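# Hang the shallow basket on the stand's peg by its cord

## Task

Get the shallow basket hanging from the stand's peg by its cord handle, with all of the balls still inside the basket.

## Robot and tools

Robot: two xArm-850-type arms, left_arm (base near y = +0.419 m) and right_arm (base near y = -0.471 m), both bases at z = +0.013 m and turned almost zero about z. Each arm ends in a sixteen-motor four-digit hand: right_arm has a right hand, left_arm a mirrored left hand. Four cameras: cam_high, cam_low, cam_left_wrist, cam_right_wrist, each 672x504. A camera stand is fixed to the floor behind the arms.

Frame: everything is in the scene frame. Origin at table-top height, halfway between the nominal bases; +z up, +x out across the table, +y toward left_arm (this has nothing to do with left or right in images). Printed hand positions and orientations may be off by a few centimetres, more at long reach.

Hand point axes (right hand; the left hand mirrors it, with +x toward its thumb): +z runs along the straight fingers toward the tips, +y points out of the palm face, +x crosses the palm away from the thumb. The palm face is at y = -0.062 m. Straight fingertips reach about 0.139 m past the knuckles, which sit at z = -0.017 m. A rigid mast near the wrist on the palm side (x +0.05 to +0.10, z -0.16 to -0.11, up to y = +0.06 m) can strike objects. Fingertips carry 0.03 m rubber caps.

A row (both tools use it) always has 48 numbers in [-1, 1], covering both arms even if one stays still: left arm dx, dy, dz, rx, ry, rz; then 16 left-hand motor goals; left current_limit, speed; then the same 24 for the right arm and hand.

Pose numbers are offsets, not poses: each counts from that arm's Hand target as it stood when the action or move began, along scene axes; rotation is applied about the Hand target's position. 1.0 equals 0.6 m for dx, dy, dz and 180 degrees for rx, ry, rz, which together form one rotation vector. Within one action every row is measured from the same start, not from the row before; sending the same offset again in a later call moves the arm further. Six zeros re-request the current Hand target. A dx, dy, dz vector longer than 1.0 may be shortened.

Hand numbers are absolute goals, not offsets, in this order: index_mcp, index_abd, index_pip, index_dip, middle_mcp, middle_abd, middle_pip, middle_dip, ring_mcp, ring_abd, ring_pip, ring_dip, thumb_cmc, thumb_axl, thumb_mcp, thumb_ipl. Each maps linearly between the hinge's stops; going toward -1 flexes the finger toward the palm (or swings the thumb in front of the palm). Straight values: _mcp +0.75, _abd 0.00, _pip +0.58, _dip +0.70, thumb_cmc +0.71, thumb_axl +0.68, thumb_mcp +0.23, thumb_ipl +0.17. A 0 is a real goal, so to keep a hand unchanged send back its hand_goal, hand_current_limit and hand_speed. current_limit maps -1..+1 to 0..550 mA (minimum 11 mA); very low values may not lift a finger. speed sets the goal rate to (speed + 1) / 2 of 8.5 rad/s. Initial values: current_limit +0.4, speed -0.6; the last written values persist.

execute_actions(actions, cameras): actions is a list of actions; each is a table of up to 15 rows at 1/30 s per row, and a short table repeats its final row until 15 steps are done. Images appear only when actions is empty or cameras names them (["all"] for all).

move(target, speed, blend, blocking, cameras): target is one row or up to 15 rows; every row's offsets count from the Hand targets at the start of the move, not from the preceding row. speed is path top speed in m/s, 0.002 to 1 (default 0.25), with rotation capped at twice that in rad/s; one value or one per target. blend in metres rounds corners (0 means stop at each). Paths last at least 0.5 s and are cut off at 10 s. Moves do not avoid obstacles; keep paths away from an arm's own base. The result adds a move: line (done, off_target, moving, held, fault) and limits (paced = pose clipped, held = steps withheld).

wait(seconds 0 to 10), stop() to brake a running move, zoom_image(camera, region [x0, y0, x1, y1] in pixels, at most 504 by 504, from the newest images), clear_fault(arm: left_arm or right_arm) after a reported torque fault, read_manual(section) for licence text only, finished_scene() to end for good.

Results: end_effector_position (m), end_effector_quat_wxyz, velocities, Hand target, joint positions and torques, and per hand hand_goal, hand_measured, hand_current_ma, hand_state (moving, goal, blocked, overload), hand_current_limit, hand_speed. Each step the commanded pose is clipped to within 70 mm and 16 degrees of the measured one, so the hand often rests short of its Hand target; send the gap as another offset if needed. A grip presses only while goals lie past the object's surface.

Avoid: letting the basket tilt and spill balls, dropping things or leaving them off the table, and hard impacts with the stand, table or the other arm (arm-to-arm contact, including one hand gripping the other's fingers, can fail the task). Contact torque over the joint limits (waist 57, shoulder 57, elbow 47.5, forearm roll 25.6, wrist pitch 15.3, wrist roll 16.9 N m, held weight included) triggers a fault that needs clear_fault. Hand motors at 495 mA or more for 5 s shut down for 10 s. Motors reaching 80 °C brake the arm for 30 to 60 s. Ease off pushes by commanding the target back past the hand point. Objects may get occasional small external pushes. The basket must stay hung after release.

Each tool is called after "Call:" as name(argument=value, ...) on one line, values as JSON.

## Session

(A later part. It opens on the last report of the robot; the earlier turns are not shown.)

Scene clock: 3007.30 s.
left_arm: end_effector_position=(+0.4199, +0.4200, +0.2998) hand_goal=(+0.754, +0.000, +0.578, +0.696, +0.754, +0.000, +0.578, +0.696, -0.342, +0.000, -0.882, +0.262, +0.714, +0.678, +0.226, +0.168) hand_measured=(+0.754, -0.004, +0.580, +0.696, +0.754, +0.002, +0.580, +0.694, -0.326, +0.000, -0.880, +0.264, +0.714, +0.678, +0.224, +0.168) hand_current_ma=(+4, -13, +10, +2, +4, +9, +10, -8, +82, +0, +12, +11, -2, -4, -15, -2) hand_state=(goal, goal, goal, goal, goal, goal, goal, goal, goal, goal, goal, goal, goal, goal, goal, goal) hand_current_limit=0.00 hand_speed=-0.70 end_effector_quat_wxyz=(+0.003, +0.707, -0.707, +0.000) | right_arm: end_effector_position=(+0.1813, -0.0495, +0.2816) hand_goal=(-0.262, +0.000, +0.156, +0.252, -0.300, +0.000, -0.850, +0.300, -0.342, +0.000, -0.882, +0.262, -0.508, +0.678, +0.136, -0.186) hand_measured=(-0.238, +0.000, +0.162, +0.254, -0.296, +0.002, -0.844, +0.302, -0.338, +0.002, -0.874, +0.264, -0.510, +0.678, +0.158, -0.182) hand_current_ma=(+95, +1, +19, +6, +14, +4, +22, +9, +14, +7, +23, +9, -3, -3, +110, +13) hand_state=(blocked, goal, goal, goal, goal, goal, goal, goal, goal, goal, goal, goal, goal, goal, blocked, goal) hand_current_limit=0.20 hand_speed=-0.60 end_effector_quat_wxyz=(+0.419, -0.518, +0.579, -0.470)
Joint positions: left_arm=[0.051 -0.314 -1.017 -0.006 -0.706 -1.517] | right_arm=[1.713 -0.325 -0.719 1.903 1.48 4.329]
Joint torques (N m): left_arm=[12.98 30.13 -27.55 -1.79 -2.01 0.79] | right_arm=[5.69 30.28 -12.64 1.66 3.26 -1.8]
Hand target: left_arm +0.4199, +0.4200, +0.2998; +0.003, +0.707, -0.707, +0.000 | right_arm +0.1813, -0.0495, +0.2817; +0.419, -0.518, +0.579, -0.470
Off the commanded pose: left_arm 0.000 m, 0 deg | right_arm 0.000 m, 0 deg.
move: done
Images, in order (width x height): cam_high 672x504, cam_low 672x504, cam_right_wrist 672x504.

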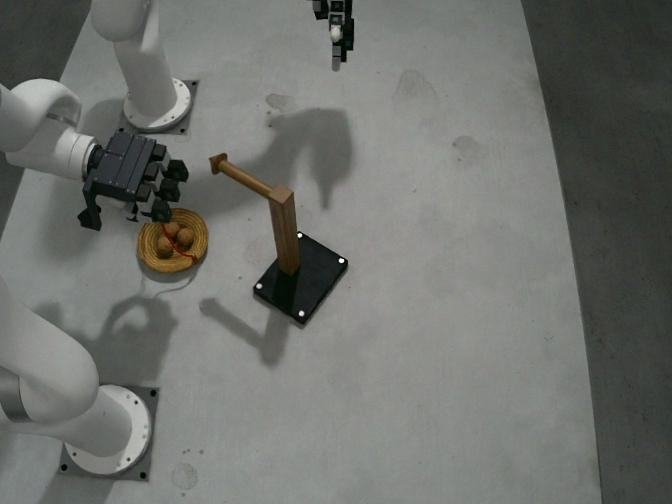

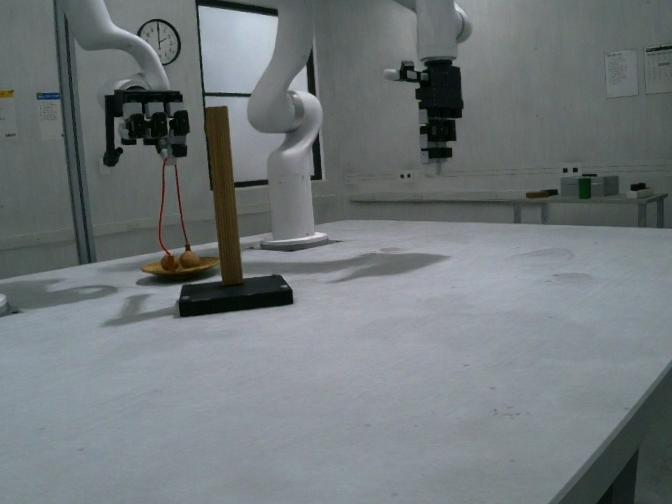

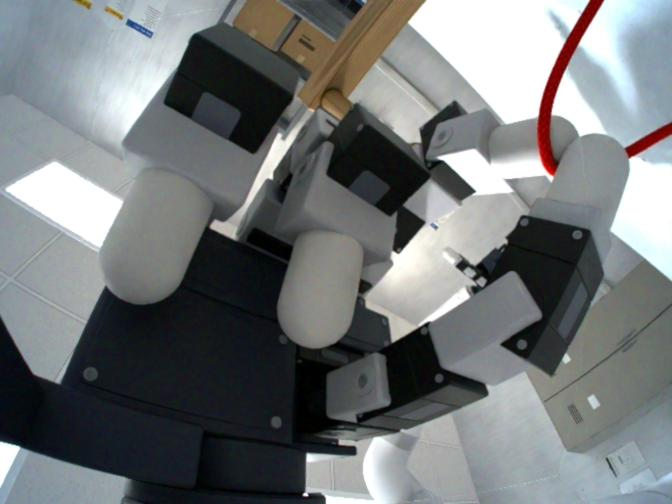

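Call:
move(target=[0,0,0,0,0,0,0.754,0,0.577,0.696,0.754,0,0.577,0.696,-0.342,0,-0.883,0.261,0.714,0.678,0.226,0.168,0.0,-0.7,0,0,0.015,0,0,0,-0.243,0,0.158,0.252,-0.3,0,-0.85,0.3,-0.342,0.0,-0.882,0.262,-0.509,0.678,0.153,-0.186,0.2,-0.6], speed=0.03, cameras=["cam_right_wrist","cam_low","cam_high"])

Call:
zoom_image(camera="cam_low", region=[100, 150, 240, 300])

Call:
zoom_image(camera="cam_right_wrist", region=[440, 0, 672, 340])

Scene clock: 3015.40 s.
left_arm: end_effector_position=(+0.4199, +0.4200, +0.2998) hand_goal=(+0.754, +0.000, +0.578, +0.696, +0.754, +0.000, +0.578, +0.696, -0.342, +0.000, -0.882, +0.262, +0.714, +0.678, +0.226, +0.168) hand_measured=(+0.754, -0.004, +0.580, +0.696, +0.754, +0.002, +0.580, +0.694, -0.326, +0.000, -0.880, +0.264, +0.714, +0.678, +0.224, +0.168) hand_current_ma=(+4, -13, +10, +2, +4, +9, +10, -8, +82, +0, +12, +11, -2, -4, -15, -2) hand_state=(goal, goal, goal, goal, goal, goal, goal, goal, goal, goal, goal, goal, goal, goal, goal, goal) hand_current_limit=0.00 hand_speed=-0.70 end_effector_quat_wxyz=(+0.003, +0.707, -0.707, +0.000) | right_arm: end_effector_position=(+0.1813, -0.0495, +0.2906) hand_goal=(-0.242, +0.000, +0.158, +0.252, -0.300, +0.000, -0.850, +0.300, -0.342, +0.000, -0.882, +0.262, -0.508, +0.678, +0.154, -0.186) hand_measured=(-0.236, +0.000, +0.162, +0.254, -0.296, +0.002, -0.844, +0.302, -0.338, +0.002, -0.874, +0.264, -0.510, +0.678, +0.160, -0.182) hand_current_ma=(+18, +1, +14, +6, +14, +4, +22, +9, +14, +7, +23, +9, -5, -3, +25, +13) hand_state=(goal, goal, goal, goal, goal, goal, goal, goal, goal, goal, goal, goal, goal, goal, goal, goal) hand_current_limit=0.20 hand_speed=-0.60 end_effector_quat_wxyz=(+0.419, -0.518, +0.579, -0.470)
Joint positions: left_arm=[0.051 -0.314 -1.017 -0.006 -0.706 -1.517] | right_arm=[1.713 -0.305 -0.722 1.905 1.487 4.309]
Joint torques (N m): left_arm=[15.1 32.02 -27.75 -1.8 -2.02 0.72] | right_arm=[4.53 29.37 -27.49 1.35 3.4 -1.7]
Hand target: left_arm +0.4199, +0.4200, +0.2998; +0.003, +0.707, -0.707, +0.000 | right_arm +0.1813, -0.0495, +0.2907; +0.419, -0.518, +0.579, -0.470
Off the commanded pose: left_arm 0.000 m, 0 deg | right_arm 0.000 m, 0 deg.
move: done
Images, in order (width x height): cam_high 672x504, cam_low 672x504, cam_right_wrist 672x504.

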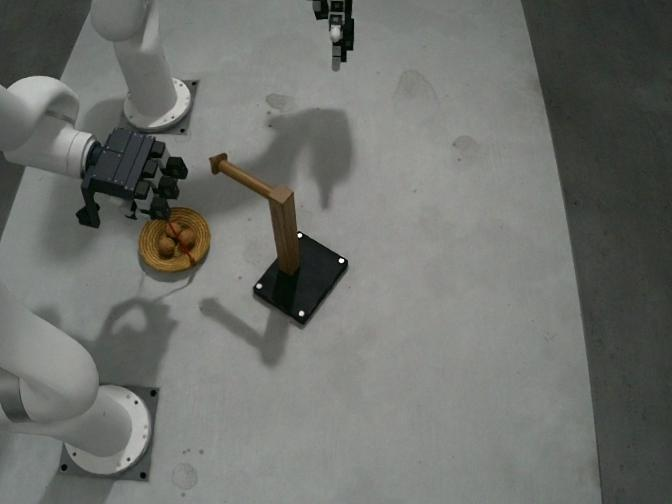

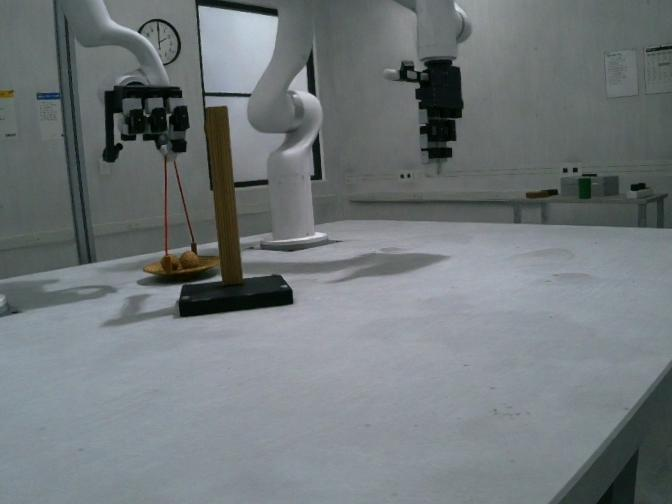

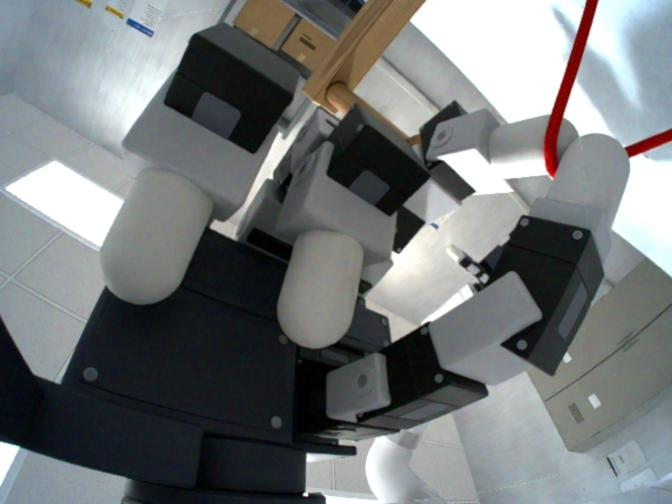

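Scaled by 3.360 from the camera's 672x504 image, which has a finer 960x720 frame.

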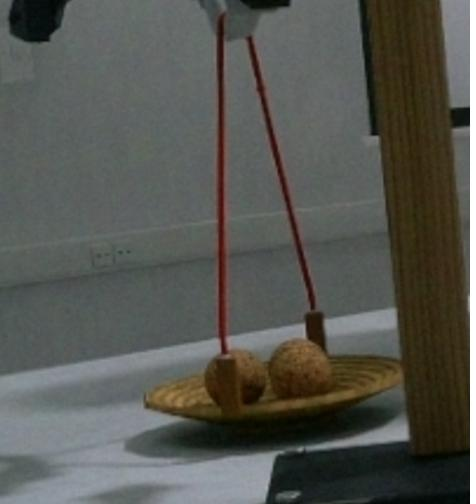

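Scaled by 1.482 from the camera's 672x504 image, which has a finer 960x720 frame.

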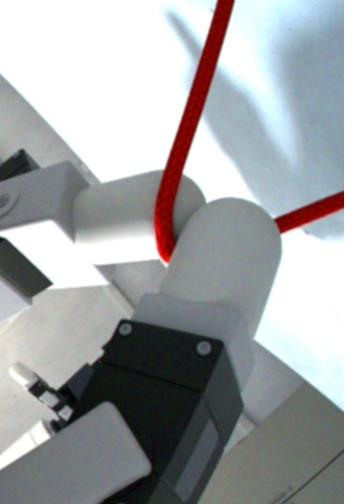

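Call:
move(target=[[0,0,0,0,0,0,0.754,0,0.577,0.696,0.754,0,0.577,0.696,-0.342,0,-0.883,0.261,0.714,0.678,0.226,0.168,0.0,-0.7,0,0,0.0,0,0,0,-0.33,0,0.14,0.252,-0.3,0,-0.85,0.3,-0.342,0.0,-0.882,0.262,-0.509,0.678,0.07,-0.186,0.55,-0.8],[0,0,0,0,0,0,0.754,0,0.577,0.696,0.754,0,0.577,0.696,-0.342,0,-0.883,0.261,0.714,0.678,0.226,0.168,0.0,-0.7,0,0,0.025,0,0,0,-0.33,0,0.14,0.252,-0.3,0,-0.85,0.3,-0.342,0.0,-0.882,0.262,-0.509,0.678,0.07,-0.186,0.55,-0.8]], speed=0.03, cameras=["cam_right_wrist","cam_low","cam_high"])

Call:
zoom_image(camera="cam_low", region=[100, 150, 240, 300])

Call:
zoom_image(camera="cam_right_wrist", region=[440, 0, 672, 340])

Scene clock: 3022.00 s.
left_arm: end_effector_position=(+0.4199, +0.4200, +0.2998) hand_goal=(+0.754, +0.000, +0.578, +0.696, +0.754, +0.000, +0.578, +0.696, -0.342, +0.000, -0.882, +0.262, +0.714, +0.678, +0.226, +0.168) hand_measured=(+0.754, -0.004, +0.580, +0.696, +0.754, +0.002, +0.580, +0.694, -0.326, +0.000, -0.880, +0.264, +0.714, +0.678, +0.224, +0.168) hand_current_ma=(+4, -13, +10, +2, +4, +9, +10, -8, +82, +0, +12, +11, -2, -4, -15, -2) hand_state=(goal, goal, goal, goal, goal, goal, goal, goal, goal, goal, goal, goal, goal, goal, goal, goal) hand_current_limit=0.00 hand_speed=-0.70 end_effector_quat_wxyz=(+0.003, +0.707, -0.707, +0.000) | right_arm: end_effector_position=(+0.1813, -0.0495, +0.3056) hand_goal=(-0.330, +0.000, +0.140, +0.252, -0.300, +0.000, -0.850, +0.300, -0.342, +0.000, -0.882, +0.262, -0.508, +0.678, +0.070, -0.186) hand_measured=(-0.246, +0.000, +0.166, +0.260, -0.296, +0.002, -0.844, +0.302, -0.338, +0.002, -0.874, +0.264, -0.510, +0.678, +0.150, -0.172) hand_current_ma=(+383, +1, +100, +30, +14, +4, +22, +9, +14, +7, +23, +9, -5, -3, +426, +68) hand_state=(blocked, goal, blocked, goal, goal, goal, goal, goal, goal, goal, goal, goal, goal, goal, blocked, goal) hand_current_limit=0.55 hand_speed=-0.80 end_effector_quat_wxyz=(+0.419, -0.518, +0.579, -0.470)
Joint positions: left_arm=[0.051 -0.314 -1.017 -0.006 -0.706 -1.517] | right_arm=[1.713 -0.274 -0.727 1.908 1.499 4.274]
Joint torques (N m): left_arm=[12.4 31.86 -27.03 -1.83 -2.16 0.64] | right_arm=[4.31 30.09 -28.5 1.57 3.46 -1.73]
Hand target: left_arm +0.4199, +0.4200, +0.2998; +0.003, +0.707, -0.707, +0.000 | right_arm +0.1813, -0.0495, +0.3057; +0.419, -0.518, +0.579, -0.470
Off the commanded pose: left_arm 0.000 m, 0 deg | right_arm 0.000 m, 0 deg.
move: done
Images, in order (width x height): cam_high 672x504, cam_low 672x504, cam_right_wrist 672x504.

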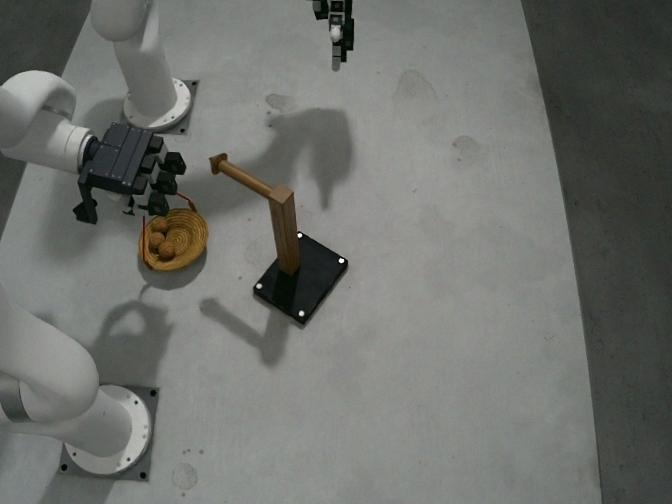

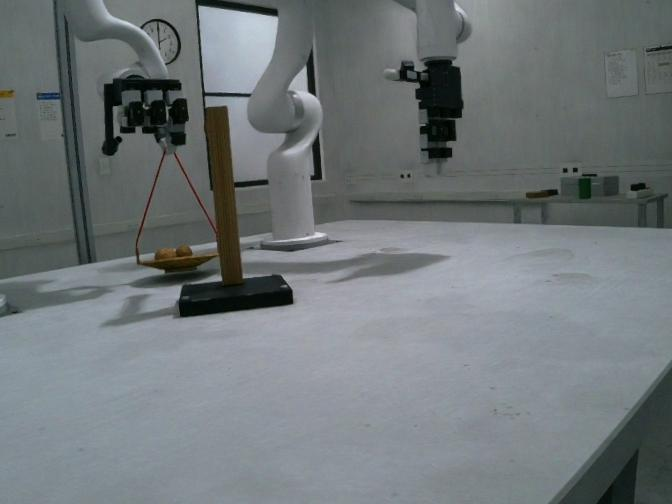

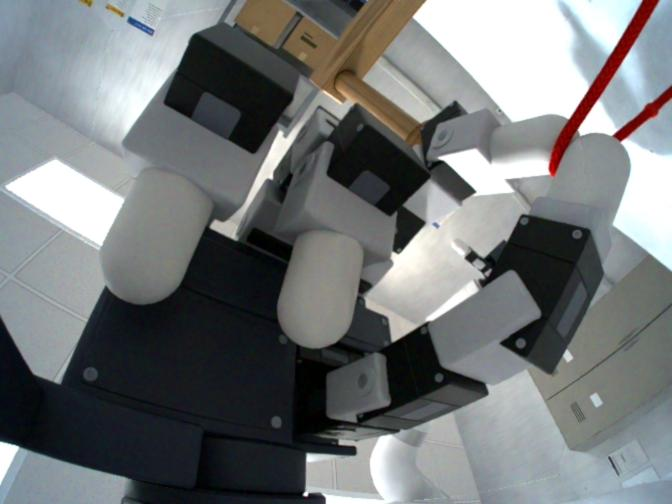

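Scaled by 3.360 from the camera's 672x504 image, which has a finer 960x720 frame.

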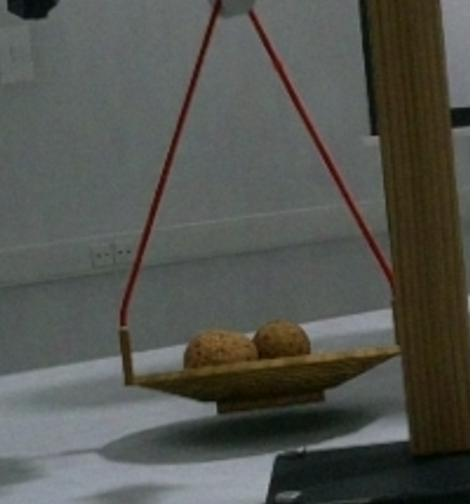

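Scaled by 1.482 from the camera's 672x504 image, which has a finer 960x720 frame.

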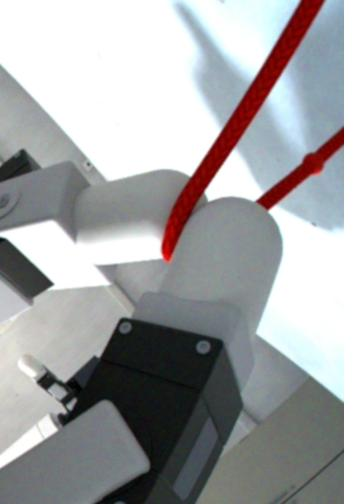

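Call:
move(target=[[0,0,0,0,0,0,0.754,0,0.577,0.696,0.754,0,0.577,0.696,-0.342,0,-0.883,0.261,0.714,0.678,0.226,0.168,0.0,-0.7,0,0,0.145,0,0,0,-0.33,0,0.14,0.252,-0.3,0,-0.85,0.3,-0.342,0.0,-0.882,0.262,-0.509,0.678,0.07,-0.186,0.55,-0.8]], speed=0.06, cameras=["cam_right_wrist","cam_low","cam_high"])

Call:
zoom_image(camera="cam_low", region=[90, 90, 290, 290])

Call:
zoom_image(camera="cam_high", region=[100, 110, 320, 290])

Scene clock: 3039.93 s.
left_arm: end_effector_position=(+0.4199, +0.4200, +0.2998) hand_goal=(+0.754, +0.000, +0.578, +0.696, +0.754, +0.000, +0.578, +0.696, -0.342, +0.000, -0.882, +0.262, +0.714, +0.678, +0.226, +0.168) hand_measured=(+0.754, -0.004, +0.580, +0.696, +0.754, +0.002, +0.580, +0.694, -0.326, +0.000, -0.880, +0.264, +0.714, +0.678, +0.224, +0.168) hand_current_ma=(+4, -13, +10, +2, +4, +9, +10, -8, +82, +0, +12, +11, -2, -4, -15, -2) hand_state=(goal, goal, goal, goal, goal, goal, goal, goal, goal, goal, goal, goal, goal, goal, goal, goal) hand_current_limit=0.00 hand_speed=-0.70 end_effector_quat_wxyz=(+0.003, +0.707, -0.707, +0.000) | right_arm: end_effector_position=(+0.1813, -0.0495, +0.3926) hand_goal=(-0.330, +0.000, +0.140, +0.252, -0.300, +0.000, -0.850, +0.300, -0.342, +0.000, -0.882, +0.262, -0.508, +0.678, +0.070, -0.186) hand_measured=(-0.246, +0.000, +0.166, +0.260, -0.296, +0.002, -0.844, +0.302, -0.338, +0.002, -0.874, +0.264, -0.510, +0.678, +0.150, -0.172) hand_current_ma=(+383, +1, +100, +30, +14, +4, +22, +9, +14, +7, +23, +9, -5, -3, +426, +68) hand_state=(blocked, goal, blocked, goal, goal, goal, goal, goal, goal, goal, goal, goal, goal, goal, blocked, goal) hand_current_limit=0.55 hand_speed=-0.80 end_effector_quat_wxyz=(+0.418, -0.518, +0.579, -0.470)
Joint positions: left_arm=[0.051 -0.314 -1.017 -0.006 -0.706 -1.517] | right_arm=[1.713 -0.117 -0.783 1.915 1.571 4.073]
Joint torques (N m): left_arm=[12.19 31.58 -27.49 -1.71 -1.93 0.65] | right_arm=[-3.4 26.64 -31.63 1.17 3.35 -1.76]
Hand target: left_arm +0.4199, +0.4200, +0.2998; +0.003, +0.707, -0.707, +0.000 | right_arm +0.1813, -0.0495, +0.3927; +0.419, -0.518, +0.579, -0.470
Off the commanded pose: left_arm 0.000 m, 0 deg | right_arm 0.000 m, 0 deg.
move: done
Images, in order (width x height): cam_high 672x504, cam_low 672x504, cam_right_wrist 672x504.

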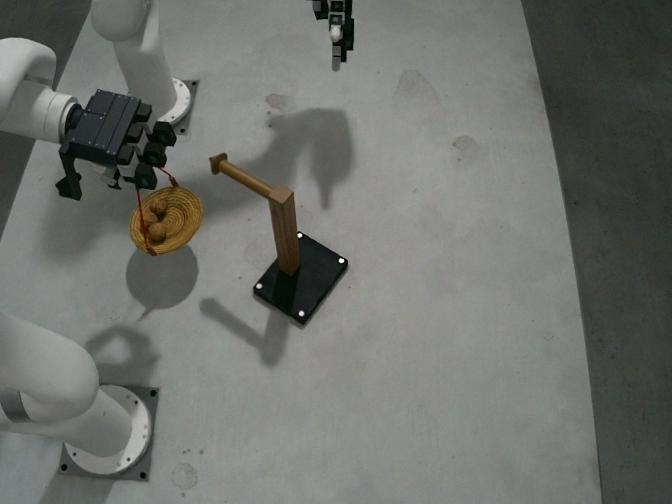

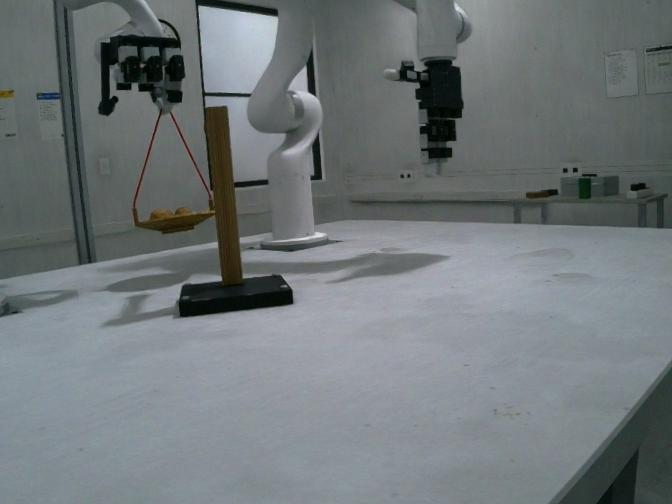

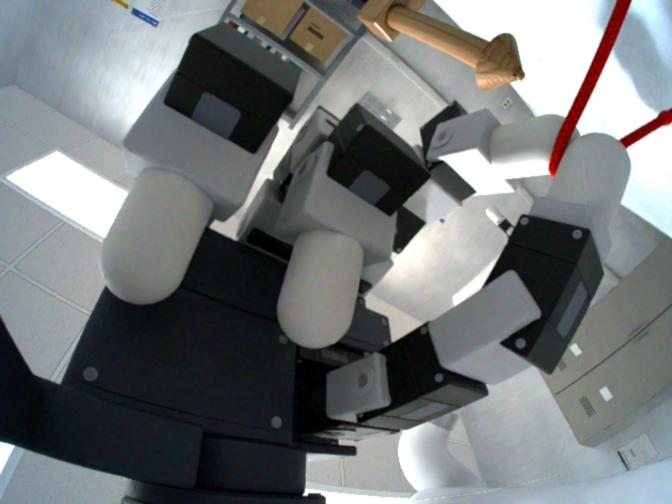

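Scaled by 2.520 from the camera's 672x504 image, which has a finer 960x720 frame.

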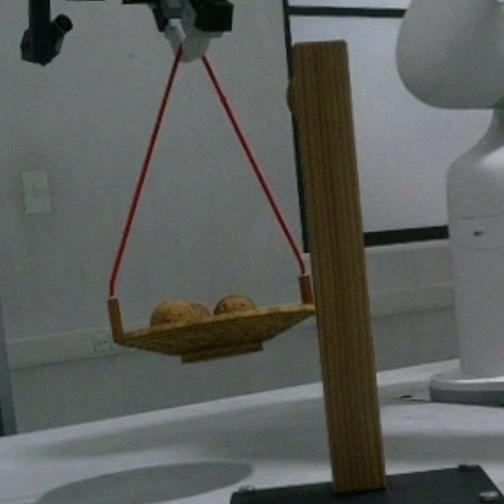

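Scaled by 2.291 from the camera's 672x504 image, which has a finer 960x720 frame.

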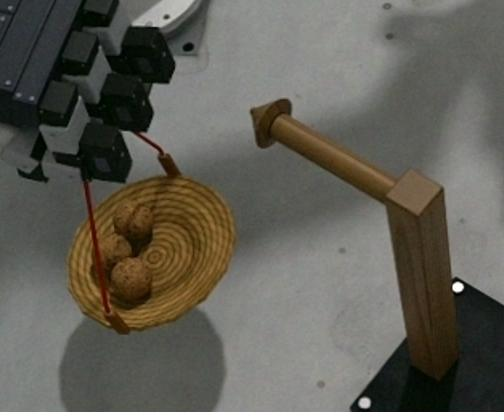

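Call:
move(target=[[0,0,0,0,0,0,0.754,0,0.577,0.696,0.754,0,0.577,0.696,-0.342,0,-0.883,0.261,0.714,0.678,0.226,0.168,0.0,-0.7,0.1082,0.0632,0,0,0,-0.1139,-0.33,0,0.14,0.252,-0.3,0,-0.85,0.3,-0.342,0.0,-0.882,0.262,-0.509,0.678,0.07,-0.186,0.55,-0.8]], speed=0.04, cameras=["cam_right_wrist","cam_low","cam_high"])

Call:
zoom_image(camera="cam_low", region=[120, 70, 320, 270])

Call:
zoom_image(camera="cam_high", region=[130, 70, 320, 260])

Scene clock: 3062.43 s.
left_arm: end_effector_position=(+0.4199, +0.4200, +0.2998) hand_goal=(+0.754, +0.000, +0.578, +0.696, +0.754, +0.000, +0.578, +0.696, -0.342, +0.000, -0.882, +0.262, +0.714, +0.678, +0.226, +0.168) hand_measured=(+0.754, -0.004, +0.580, +0.696, +0.754, +0.002, +0.580, +0.694, -0.326, +0.000, -0.880, +0.264, +0.714, +0.678, +0.224, +0.168) hand_current_ma=(+4, -13, +10, +2, +4, +9, +10, -8, +82, +0, +12, +11, -2, -4, -15, -2) hand_state=(goal, goal, goal, goal, goal, goal, goal, goal, goal, goal, goal, goal, goal, goal, goal, goal) hand_current_limit=0.00 hand_speed=-0.70 end_effector_quat_wxyz=(+0.003, +0.707, -0.707, +0.000) | right_arm: end_effector_position=(+0.2462, -0.0116, +0.3927) hand_goal=(-0.330, +0.000, +0.140, +0.252, -0.300, +0.000, -0.850, +0.300, -0.342, +0.000, -0.882, +0.262, -0.508, +0.678, +0.070, -0.186) hand_measured=(-0.246, +0.000, +0.166, +0.260, -0.296, +0.002, -0.844, +0.302, -0.338, +0.002, -0.874, +0.264, -0.510, +0.678, +0.150, -0.172) hand_current_ma=(+383, +1, +100, +30, +14, +4, +22, +9, +14, +7, +23, +9, -5, -3, +426, +68) hand_state=(blocked, goal, blocked, goal, goal, goal, goal, goal, goal, goal, goal, goal, goal, goal, blocked, goal) hand_current_limit=0.55 hand_speed=-0.80 end_effector_quat_wxyz=(+0.328, -0.407, +0.662, -0.537)
Joint positions: left_arm=[0.051 -0.314 -1.017 -0.006 -0.706 -1.517] | right_arm=[1.535 -0.353 -1.074 2.053 1.698 4.069]
Joint torques (N m): left_arm=[11.97 31.36 -27.55 -1.57 -1.89 0.66] | right_arm=[-7.64 18.9 -31.84 1.09 3.29 -1.7]
Hand target: left_arm +0.4199, +0.4200, +0.2998; +0.003, +0.707, -0.707, +0.000 | right_arm +0.2462, -0.0116, +0.3927; +0.328, -0.407, +0.662, -0.537
Off the commanded pose: left_arm 0.000 m, 0 deg | right_arm 0.000 m, 0 deg.
move: done
Images, in order (width x height): cam_high 672x504, cam_low 672x504, cam_right_wrist 672x504.

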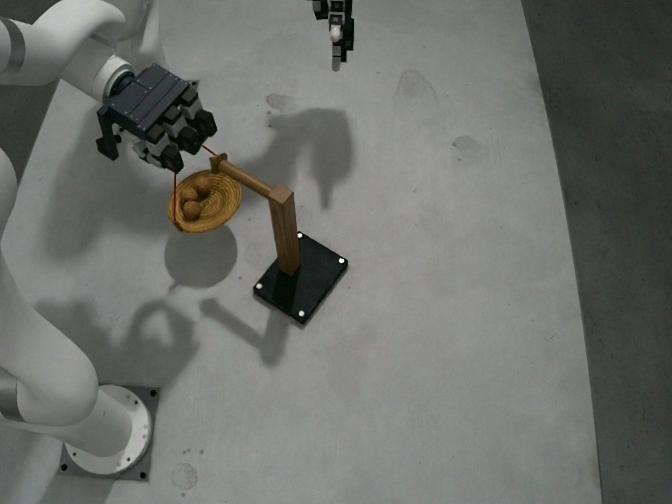

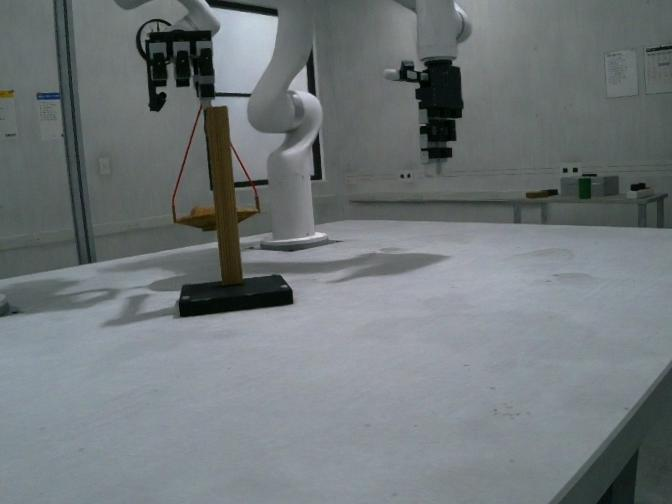

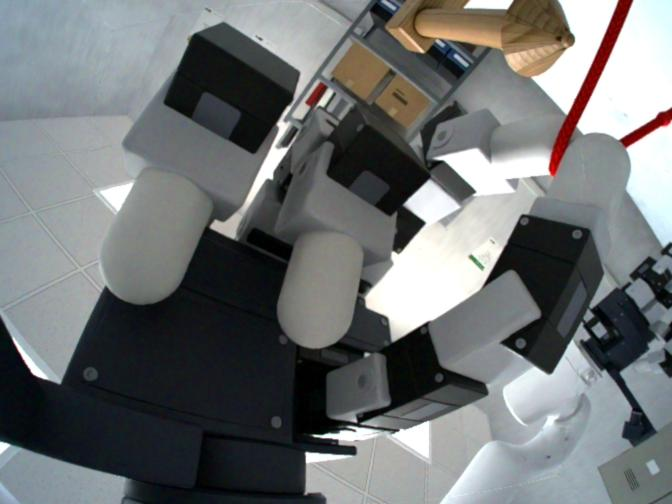

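Scaled by 2.520 from the camera's 672x504 image, which has a finer 960x720 frame.

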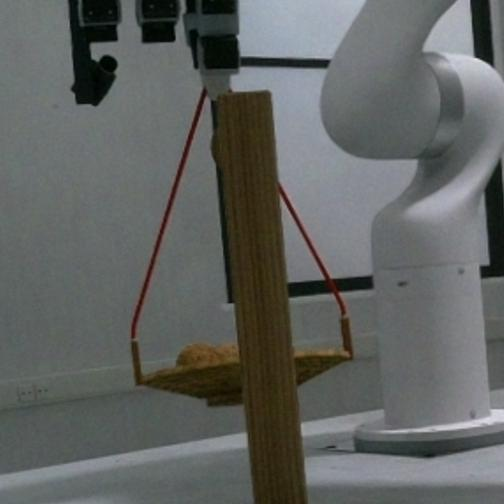

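Scaled by 2.653 from the camera's 672x504 image, which has a finer 960x720 frame.

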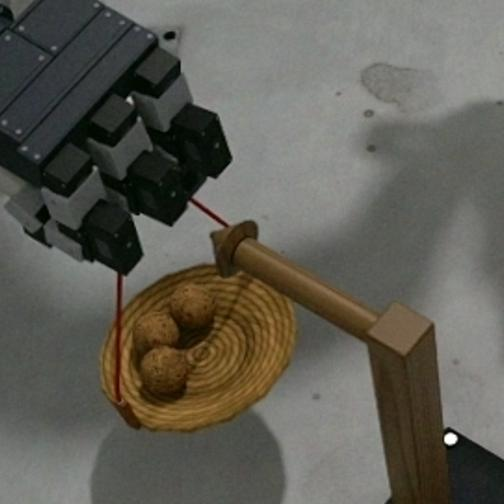

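Call:
move(target=[[0,0,0,0,0,0,0.754,0,0.577,0.696,0.754,0,0.577,0.696,-0.342,0,-0.883,0.261,0.714,0.678,0.226,0.168,0.0,-0.7,0.0462,-0.0163,0.01,0,0,-0.0167,-0.33,0,0.14,0.252,-0.3,0,-0.85,0.3,-0.342,0.0,-0.882,0.262,-0.509,0.678,0.07,-0.186,0.55,-0.8]], speed=0.04, cameras=["cam_right_wrist","cam_low","cam_high"])

Call:
zoom_image(camera="cam_low", region=[140, 70, 300, 250])

Call:
zoom_image(camera="cam_high", region=[140, 80, 300, 240])

Call:
zoom_image(camera="cam_right_wrist", region=[400, 0, 672, 240])

Scene clock: 3118.83 s.
left_arm: end_effector_position=(+0.4199, +0.4200, +0.2998) hand_goal=(+0.754, +0.000, +0.578, +0.696, +0.754, +0.000, +0.578, +0.696, -0.342, +0.000, -0.882, +0.262, +0.714, +0.678, +0.226, +0.168) hand_measured=(+0.754, -0.004, +0.580, +0.696, +0.754, +0.002, +0.580, +0.694, -0.326, +0.000, -0.880, +0.264, +0.714, +0.678, +0.224, +0.168) hand_current_ma=(+4, -13, +10, +2, +4, +9, +10, -8, +82, +0, +12, +11, -2, -4, -15, -2) hand_state=(goal, goal, goal, goal, goal, goal, goal, goal, goal, goal, goal, goal, goal, goal, goal, goal) hand_current_limit=0.00 hand_speed=-0.70 end_effector_quat_wxyz=(+0.003, +0.707, -0.707, +0.000) | right_arm: end_effector_position=(+0.2739, -0.0213, +0.3987) hand_goal=(-0.330, +0.000, +0.140, +0.252, -0.300, +0.000, -0.850, +0.300, -0.342, +0.000, -0.882, +0.262, -0.508, +0.678, +0.070, -0.186) hand_measured=(-0.246, +0.000, +0.166, +0.262, -0.296, +0.002, -0.844, +0.302, -0.338, +0.002, -0.874, +0.264, -0.510, +0.678, +0.150, -0.172) hand_current_ma=(+383, +1, +100, +30, +14, +4, +22, +9, +14, +7, +23, +9, -5, -3, +426, +68) hand_state=(blocked, goal, blocked, goal, goal, goal, goal, goal, goal, goal, goal, goal, goal, goal, blocked, goal) hand_current_limit=0.55 hand_speed=-0.80 end_effector_quat_wxyz=(+0.314, -0.390, +0.673, -0.545)
Joint positions: left_arm=[0.051 -0.314 -1.017 -0.006 -0.706 -1.517] | right_arm=[1.475 -0.349 -1.083 2.046 1.7 4.055]
Joint torques (N m): left_arm=[14.28 32.98 -27.41 -1.98 -1.92 0.76] | right_arm=[-6.64 34.73 -32.2 -1.89 3.29 -1.67]
Hand target: left_arm +0.4199, +0.4200, +0.2998; +0.003, +0.707, -0.707, +0.000 | right_arm +0.2740, -0.0213, +0.3987; +0.314, -0.390, +0.673, -0.545
Off the commanded pose: left_arm 0.000 m, 0 deg | right_arm 0.000 m, 0 deg.
move: done
Images, in order (width x height): cam_high 672x504, cam_low 672x504, cam_right_wrist 672x504.

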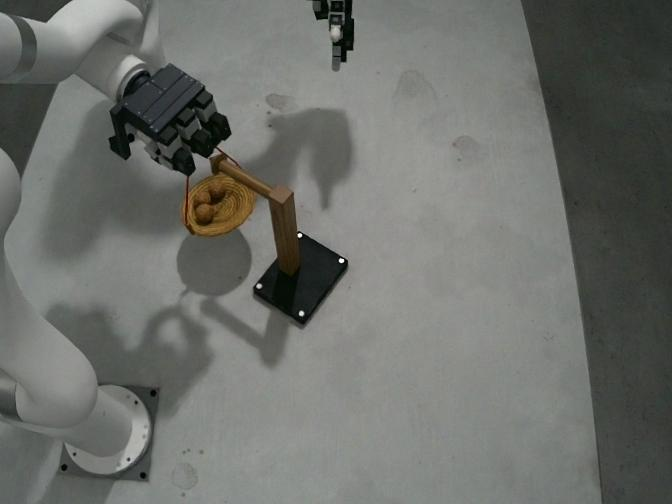

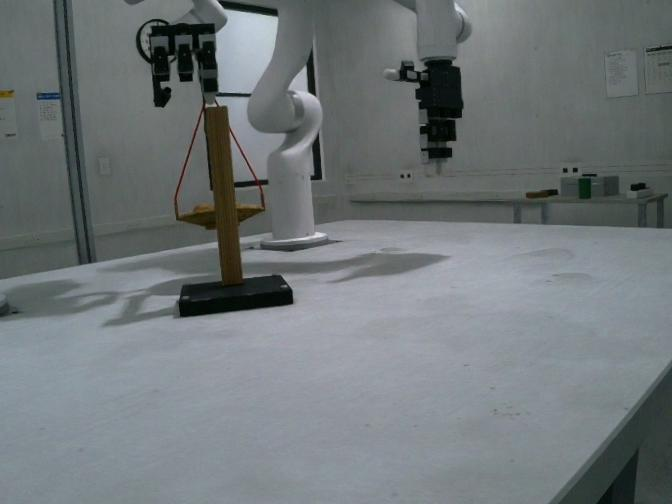

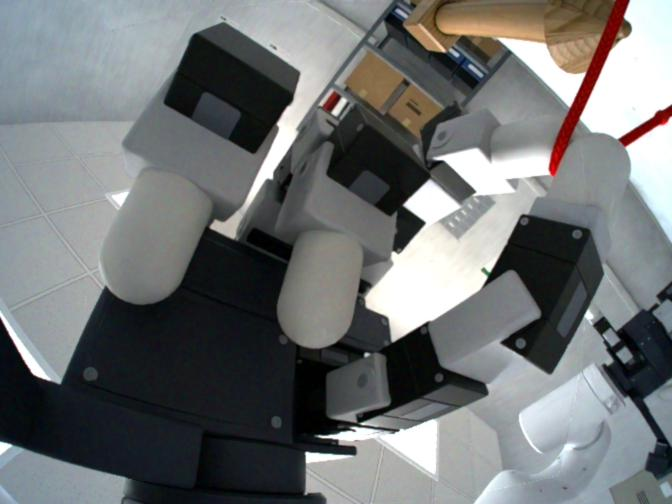

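Scaled by 2.800 from the camera's 672x504 image, which has a finer 960x720 frame.

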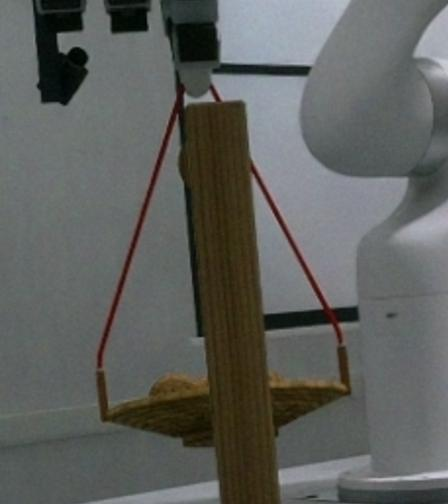

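Scaled by 3.150 from the camera's 672x504 image, which has a finer 960x720 frame.

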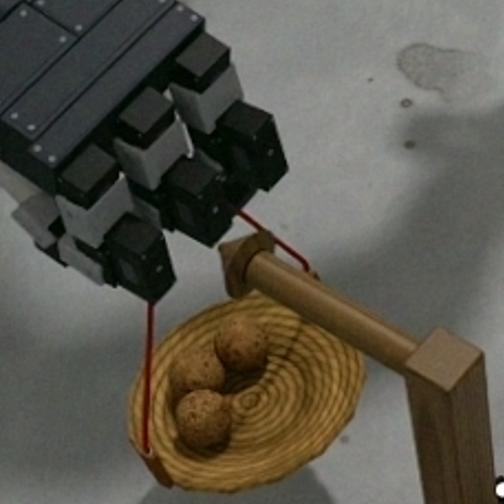

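Scaled by 1.853 from the camera's 672x504 image, which has a finer 960x720 frame.

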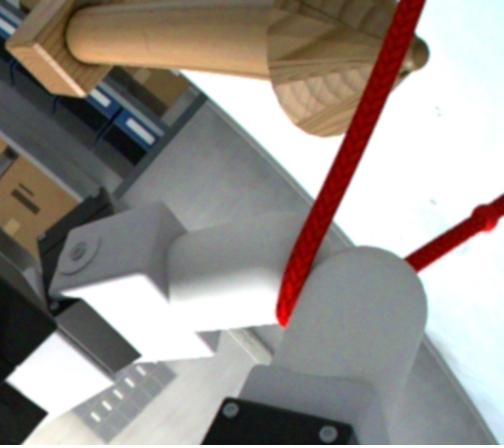

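Call:
execute_actions(actions=[], cameras=["all"])

Scene clock: 3131.60 s.
left_arm: end_effector_position=(+0.4199, +0.4200, +0.2998) hand_goal=(+0.754, +0.000, +0.578, +0.696, +0.754, +0.000, +0.578, +0.696, -0.342, +0.000, -0.882, +0.262, +0.714, +0.678, +0.226, +0.168) hand_measured=(+0.754, -0.004, +0.580, +0.696, +0.754, +0.002, +0.580, +0.694, -0.326, +0.000, -0.880, +0.264, +0.714, +0.678, +0.224, +0.168) hand_current_ma=(+4, -13, +10, +2, +4, +9, +10, -8, +82, +0, +12, +11, -2, -4, -15, -2) hand_state=(goal, goal, goal, goal, goal, goal, goal, goal, goal, goal, goal, goal, goal, goal, goal, goal) hand_current_limit=0.00 hand_speed=-0.70 end_effector_quat_wxyz=(+0.003, +0.707, -0.707, +0.000) | right_arm: end_effector_position=(+0.2740, -0.0213, +0.3987) hand_goal=(-0.330, +0.000, +0.140, +0.252, -0.300, +0.000, -0.850, +0.300, -0.342, +0.000, -0.882, +0.262, -0.508, +0.678, +0.070, -0.186) hand_measured=(-0.246, +0.000, +0.166, +0.262, -0.296, +0.002, -0.844, +0.302, -0.338, +0.002, -0.874, +0.264, -0.510, +0.678, +0.150, -0.172) hand_current_ma=(+383, +1, +100, +30, +14, +4, +22, +9, +14, +7, +23, +9, -5, -3, +426, +68) hand_state=(blocked, goal, blocked, goal, goal, goal, goal, goal, goal, goal, goal, goal, goal, goal, blocked, goal) hand_current_limit=0.55 hand_speed=-0.80 end_effector_quat_wxyz=(+0.314, -0.390, +0.673, -0.545)
Joint positions: left_arm=[0.051 -0.314 -1.017 -0.006 -0.706 -1.517] | right_arm=[1.475 -0.349 -1.083 2.046 1.7 4.055]
Joint velocities: within noise
Joint torques (N m): left_arm=[13.15 31.66 -27.42 -1.86 -2.05 0.73] | right_arm=[-5.88 34.33 -31.99 -1.64 2.96 -1.34]
Motor temperatures (°C): left_arm=[30 30 35 29 33 32] | right_arm=[26 30 34 31 30 32]
Hand target: left_arm +0.4199, +0.4200, +0.2998; +0.003, +0.707, -0.707, +0.000 | right_arm +0.2740, -0.0213, +0.3987; +0.314, -0.390, +0.673, -0.545
Off the commanded pose: left_arm 0.000 m, 0 deg | right_arm 0.000 m, 0 deg.

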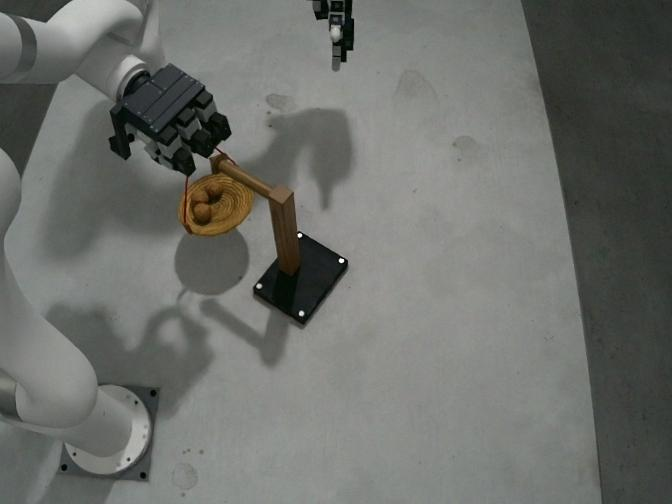

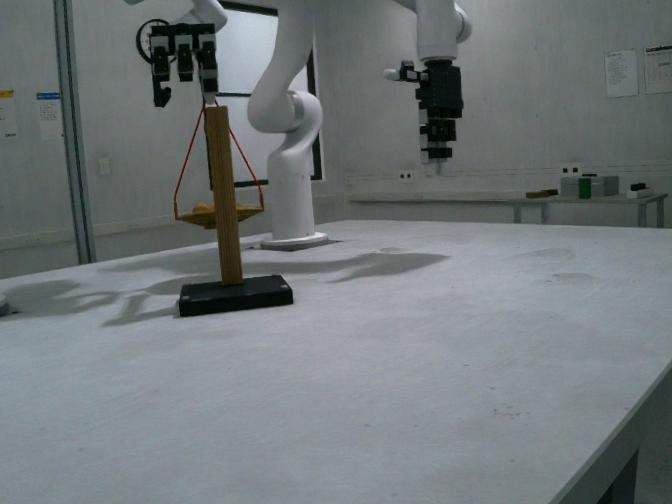

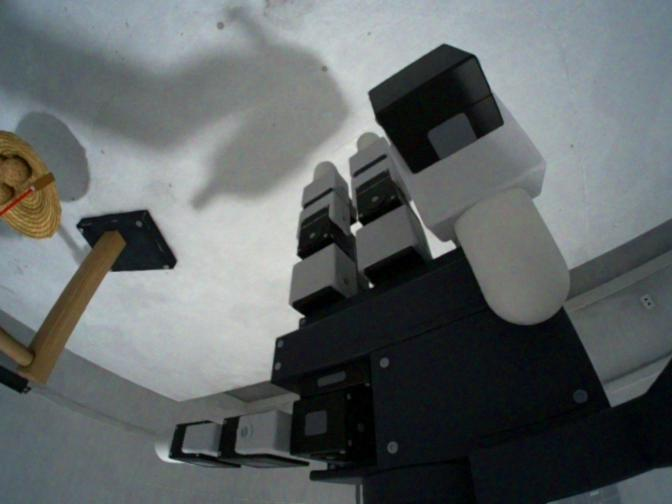

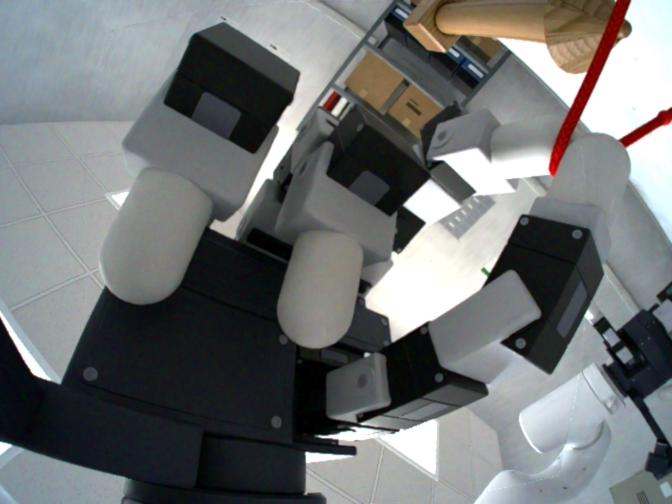

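Call:
zoom_image(camera="cam_low", region=[150, 70, 270, 205])

Call:
zoom_image(camera="cam_high", region=[160, 100, 310, 220])

Scaled by 3.733 from the camera's 672x504 image, which has a finer 960x720 frame.

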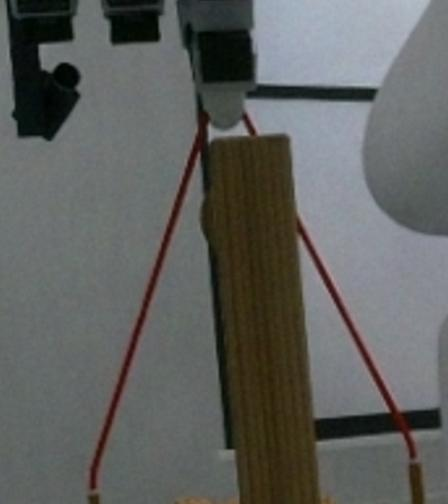

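Scaled by 3.360 from the camera's 672x504 image, which has a finer 960x720 frame.

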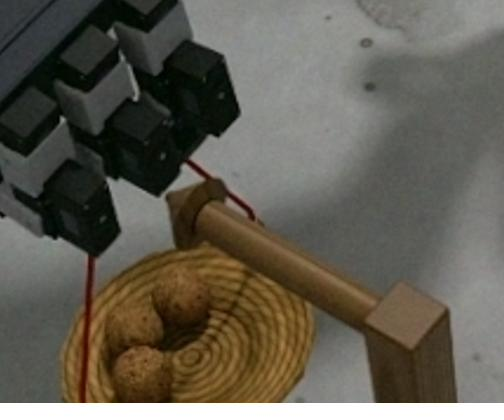

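Call:
move(target=[0,0,0,0,0,0,0.754,0,0.577,0.696,0.754,0,0.577,0.696,-0.342,0,-0.883,0.261,0.714,0.678,0.226,0.168,0.0,-0.7,0.0610,-0.0275,0,0,0,0,-0.33,0,0.14,0.252,-0.3,0,-0.85,0.3,-0.342,0.0,-0.882,0.262,-0.509,0.678,0.07,-0.186,0.55,-0.8], speed=0.03, cameras=["cam_high","cam_low","cam_right_wrist"])

Call:
zoom_image(camera="cam_low", region=[150, 70, 270, 205])

Call:
zoom_image(camera="cam_high", region=[160, 100, 310, 220])

Scene clock: 3152.23 s.
left_arm: end_effector_position=(+0.4199, +0.4200, +0.2998) hand_goal=(+0.754, +0.000, +0.578, +0.696, +0.754, +0.000, +0.578, +0.696, -0.342, +0.000, -0.882, +0.262, +0.714, +0.678, +0.226, +0.168) hand_measured=(+0.754, -0.004, +0.580, +0.696, +0.754, +0.002, +0.580, +0.694, -0.326, +0.000, -0.880, +0.264, +0.714, +0.678, +0.224, +0.168) hand_current_ma=(+4, -13, +10, +2, +4, +9, +10, -8, +82, +0, +12, +11, -2, -4, -15, -2) hand_state=(goal, goal, goal, goal, goal, goal, goal, goal, goal, goal, goal, goal, goal, goal, goal, goal) hand_current_limit=0.00 hand_speed=-0.70 end_effector_quat_wxyz=(+0.003, +0.707, -0.707, +0.000) | right_arm: end_effector_position=(+0.3105, -0.0378, +0.3987) hand_goal=(-0.330, +0.000, +0.140, +0.252, -0.300, +0.000, -0.850, +0.300, -0.342, +0.000, -0.882, +0.262, -0.508, +0.678, +0.070, -0.186) hand_measured=(-0.246, +0.000, +0.166, +0.262, -0.296, +0.002, -0.844, +0.302, -0.338, +0.002, -0.874, +0.264, -0.510, +0.678, +0.150, -0.172) hand_current_ma=(+383, +1, +100, +30, +14, +4, +22, +9, +14, +7, +23, +9, -5, -3, +426, +68) hand_state=(blocked, goal, blocked, goal, goal, goal, goal, goal, goal, goal, goal, goal, goal, goal, blocked, goal) hand_current_limit=0.55 hand_speed=-0.80 end_effector_quat_wxyz=(+0.314, -0.390, +0.673, -0.545)
Joint positions: left_arm=[0.051 -0.314 -1.017 -0.006 -0.706 -1.517] | right_arm=[1.402 -0.321 -1.046 1.99 1.652 4.042]
Joint torques (N m): left_arm=[12.34 32.83 -27.13 -1.36 -1.87 0.74] | right_arm=[-6.93 33.42 -17.56 -1.62 -0.34 -1.67]
Hand target: left_arm +0.4199, +0.4200, +0.2998; +0.003, +0.707, -0.707, +0.000 | right_arm +0.3106, -0.0378, +0.3987; +0.314, -0.390, +0.673, -0.545
Off the commanded pose: left_arm 0.000 m, 0 deg | right_arm 0.000 m, 0 deg.
move: done
Images, in order (width x height): cam_high 672x504, cam_low 672x504, cam_right_wrist 672x504.

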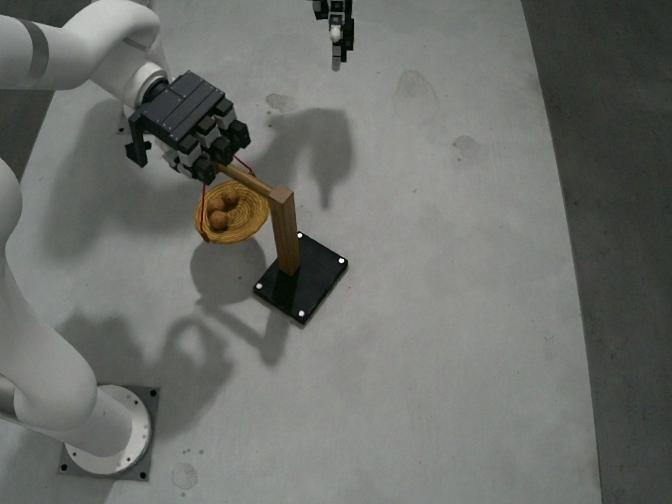

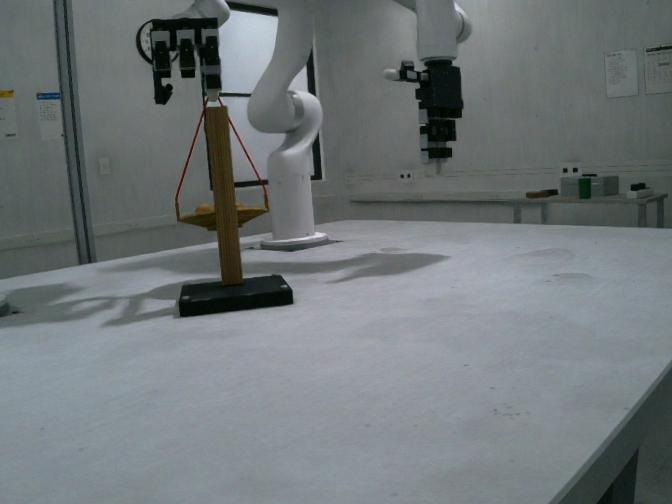

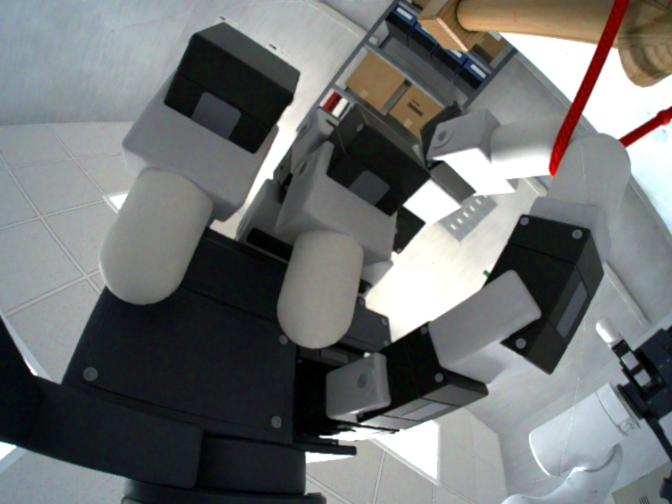

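Scaled by 3.733 from the camera's 672x504 image, which has a finer 960x720 frame.

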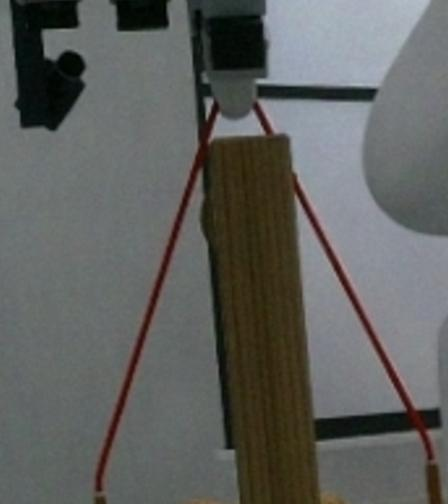

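Scaled by 3.360 from the camera's 672x504 image, which has a finer 960x720 frame.

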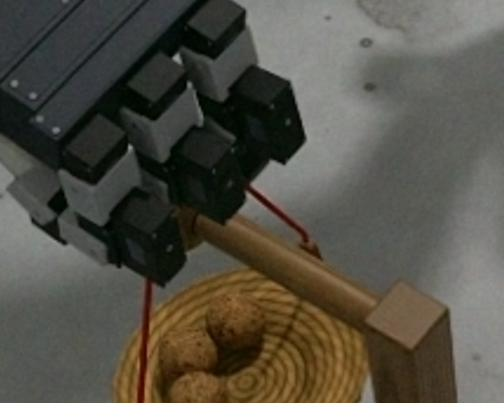

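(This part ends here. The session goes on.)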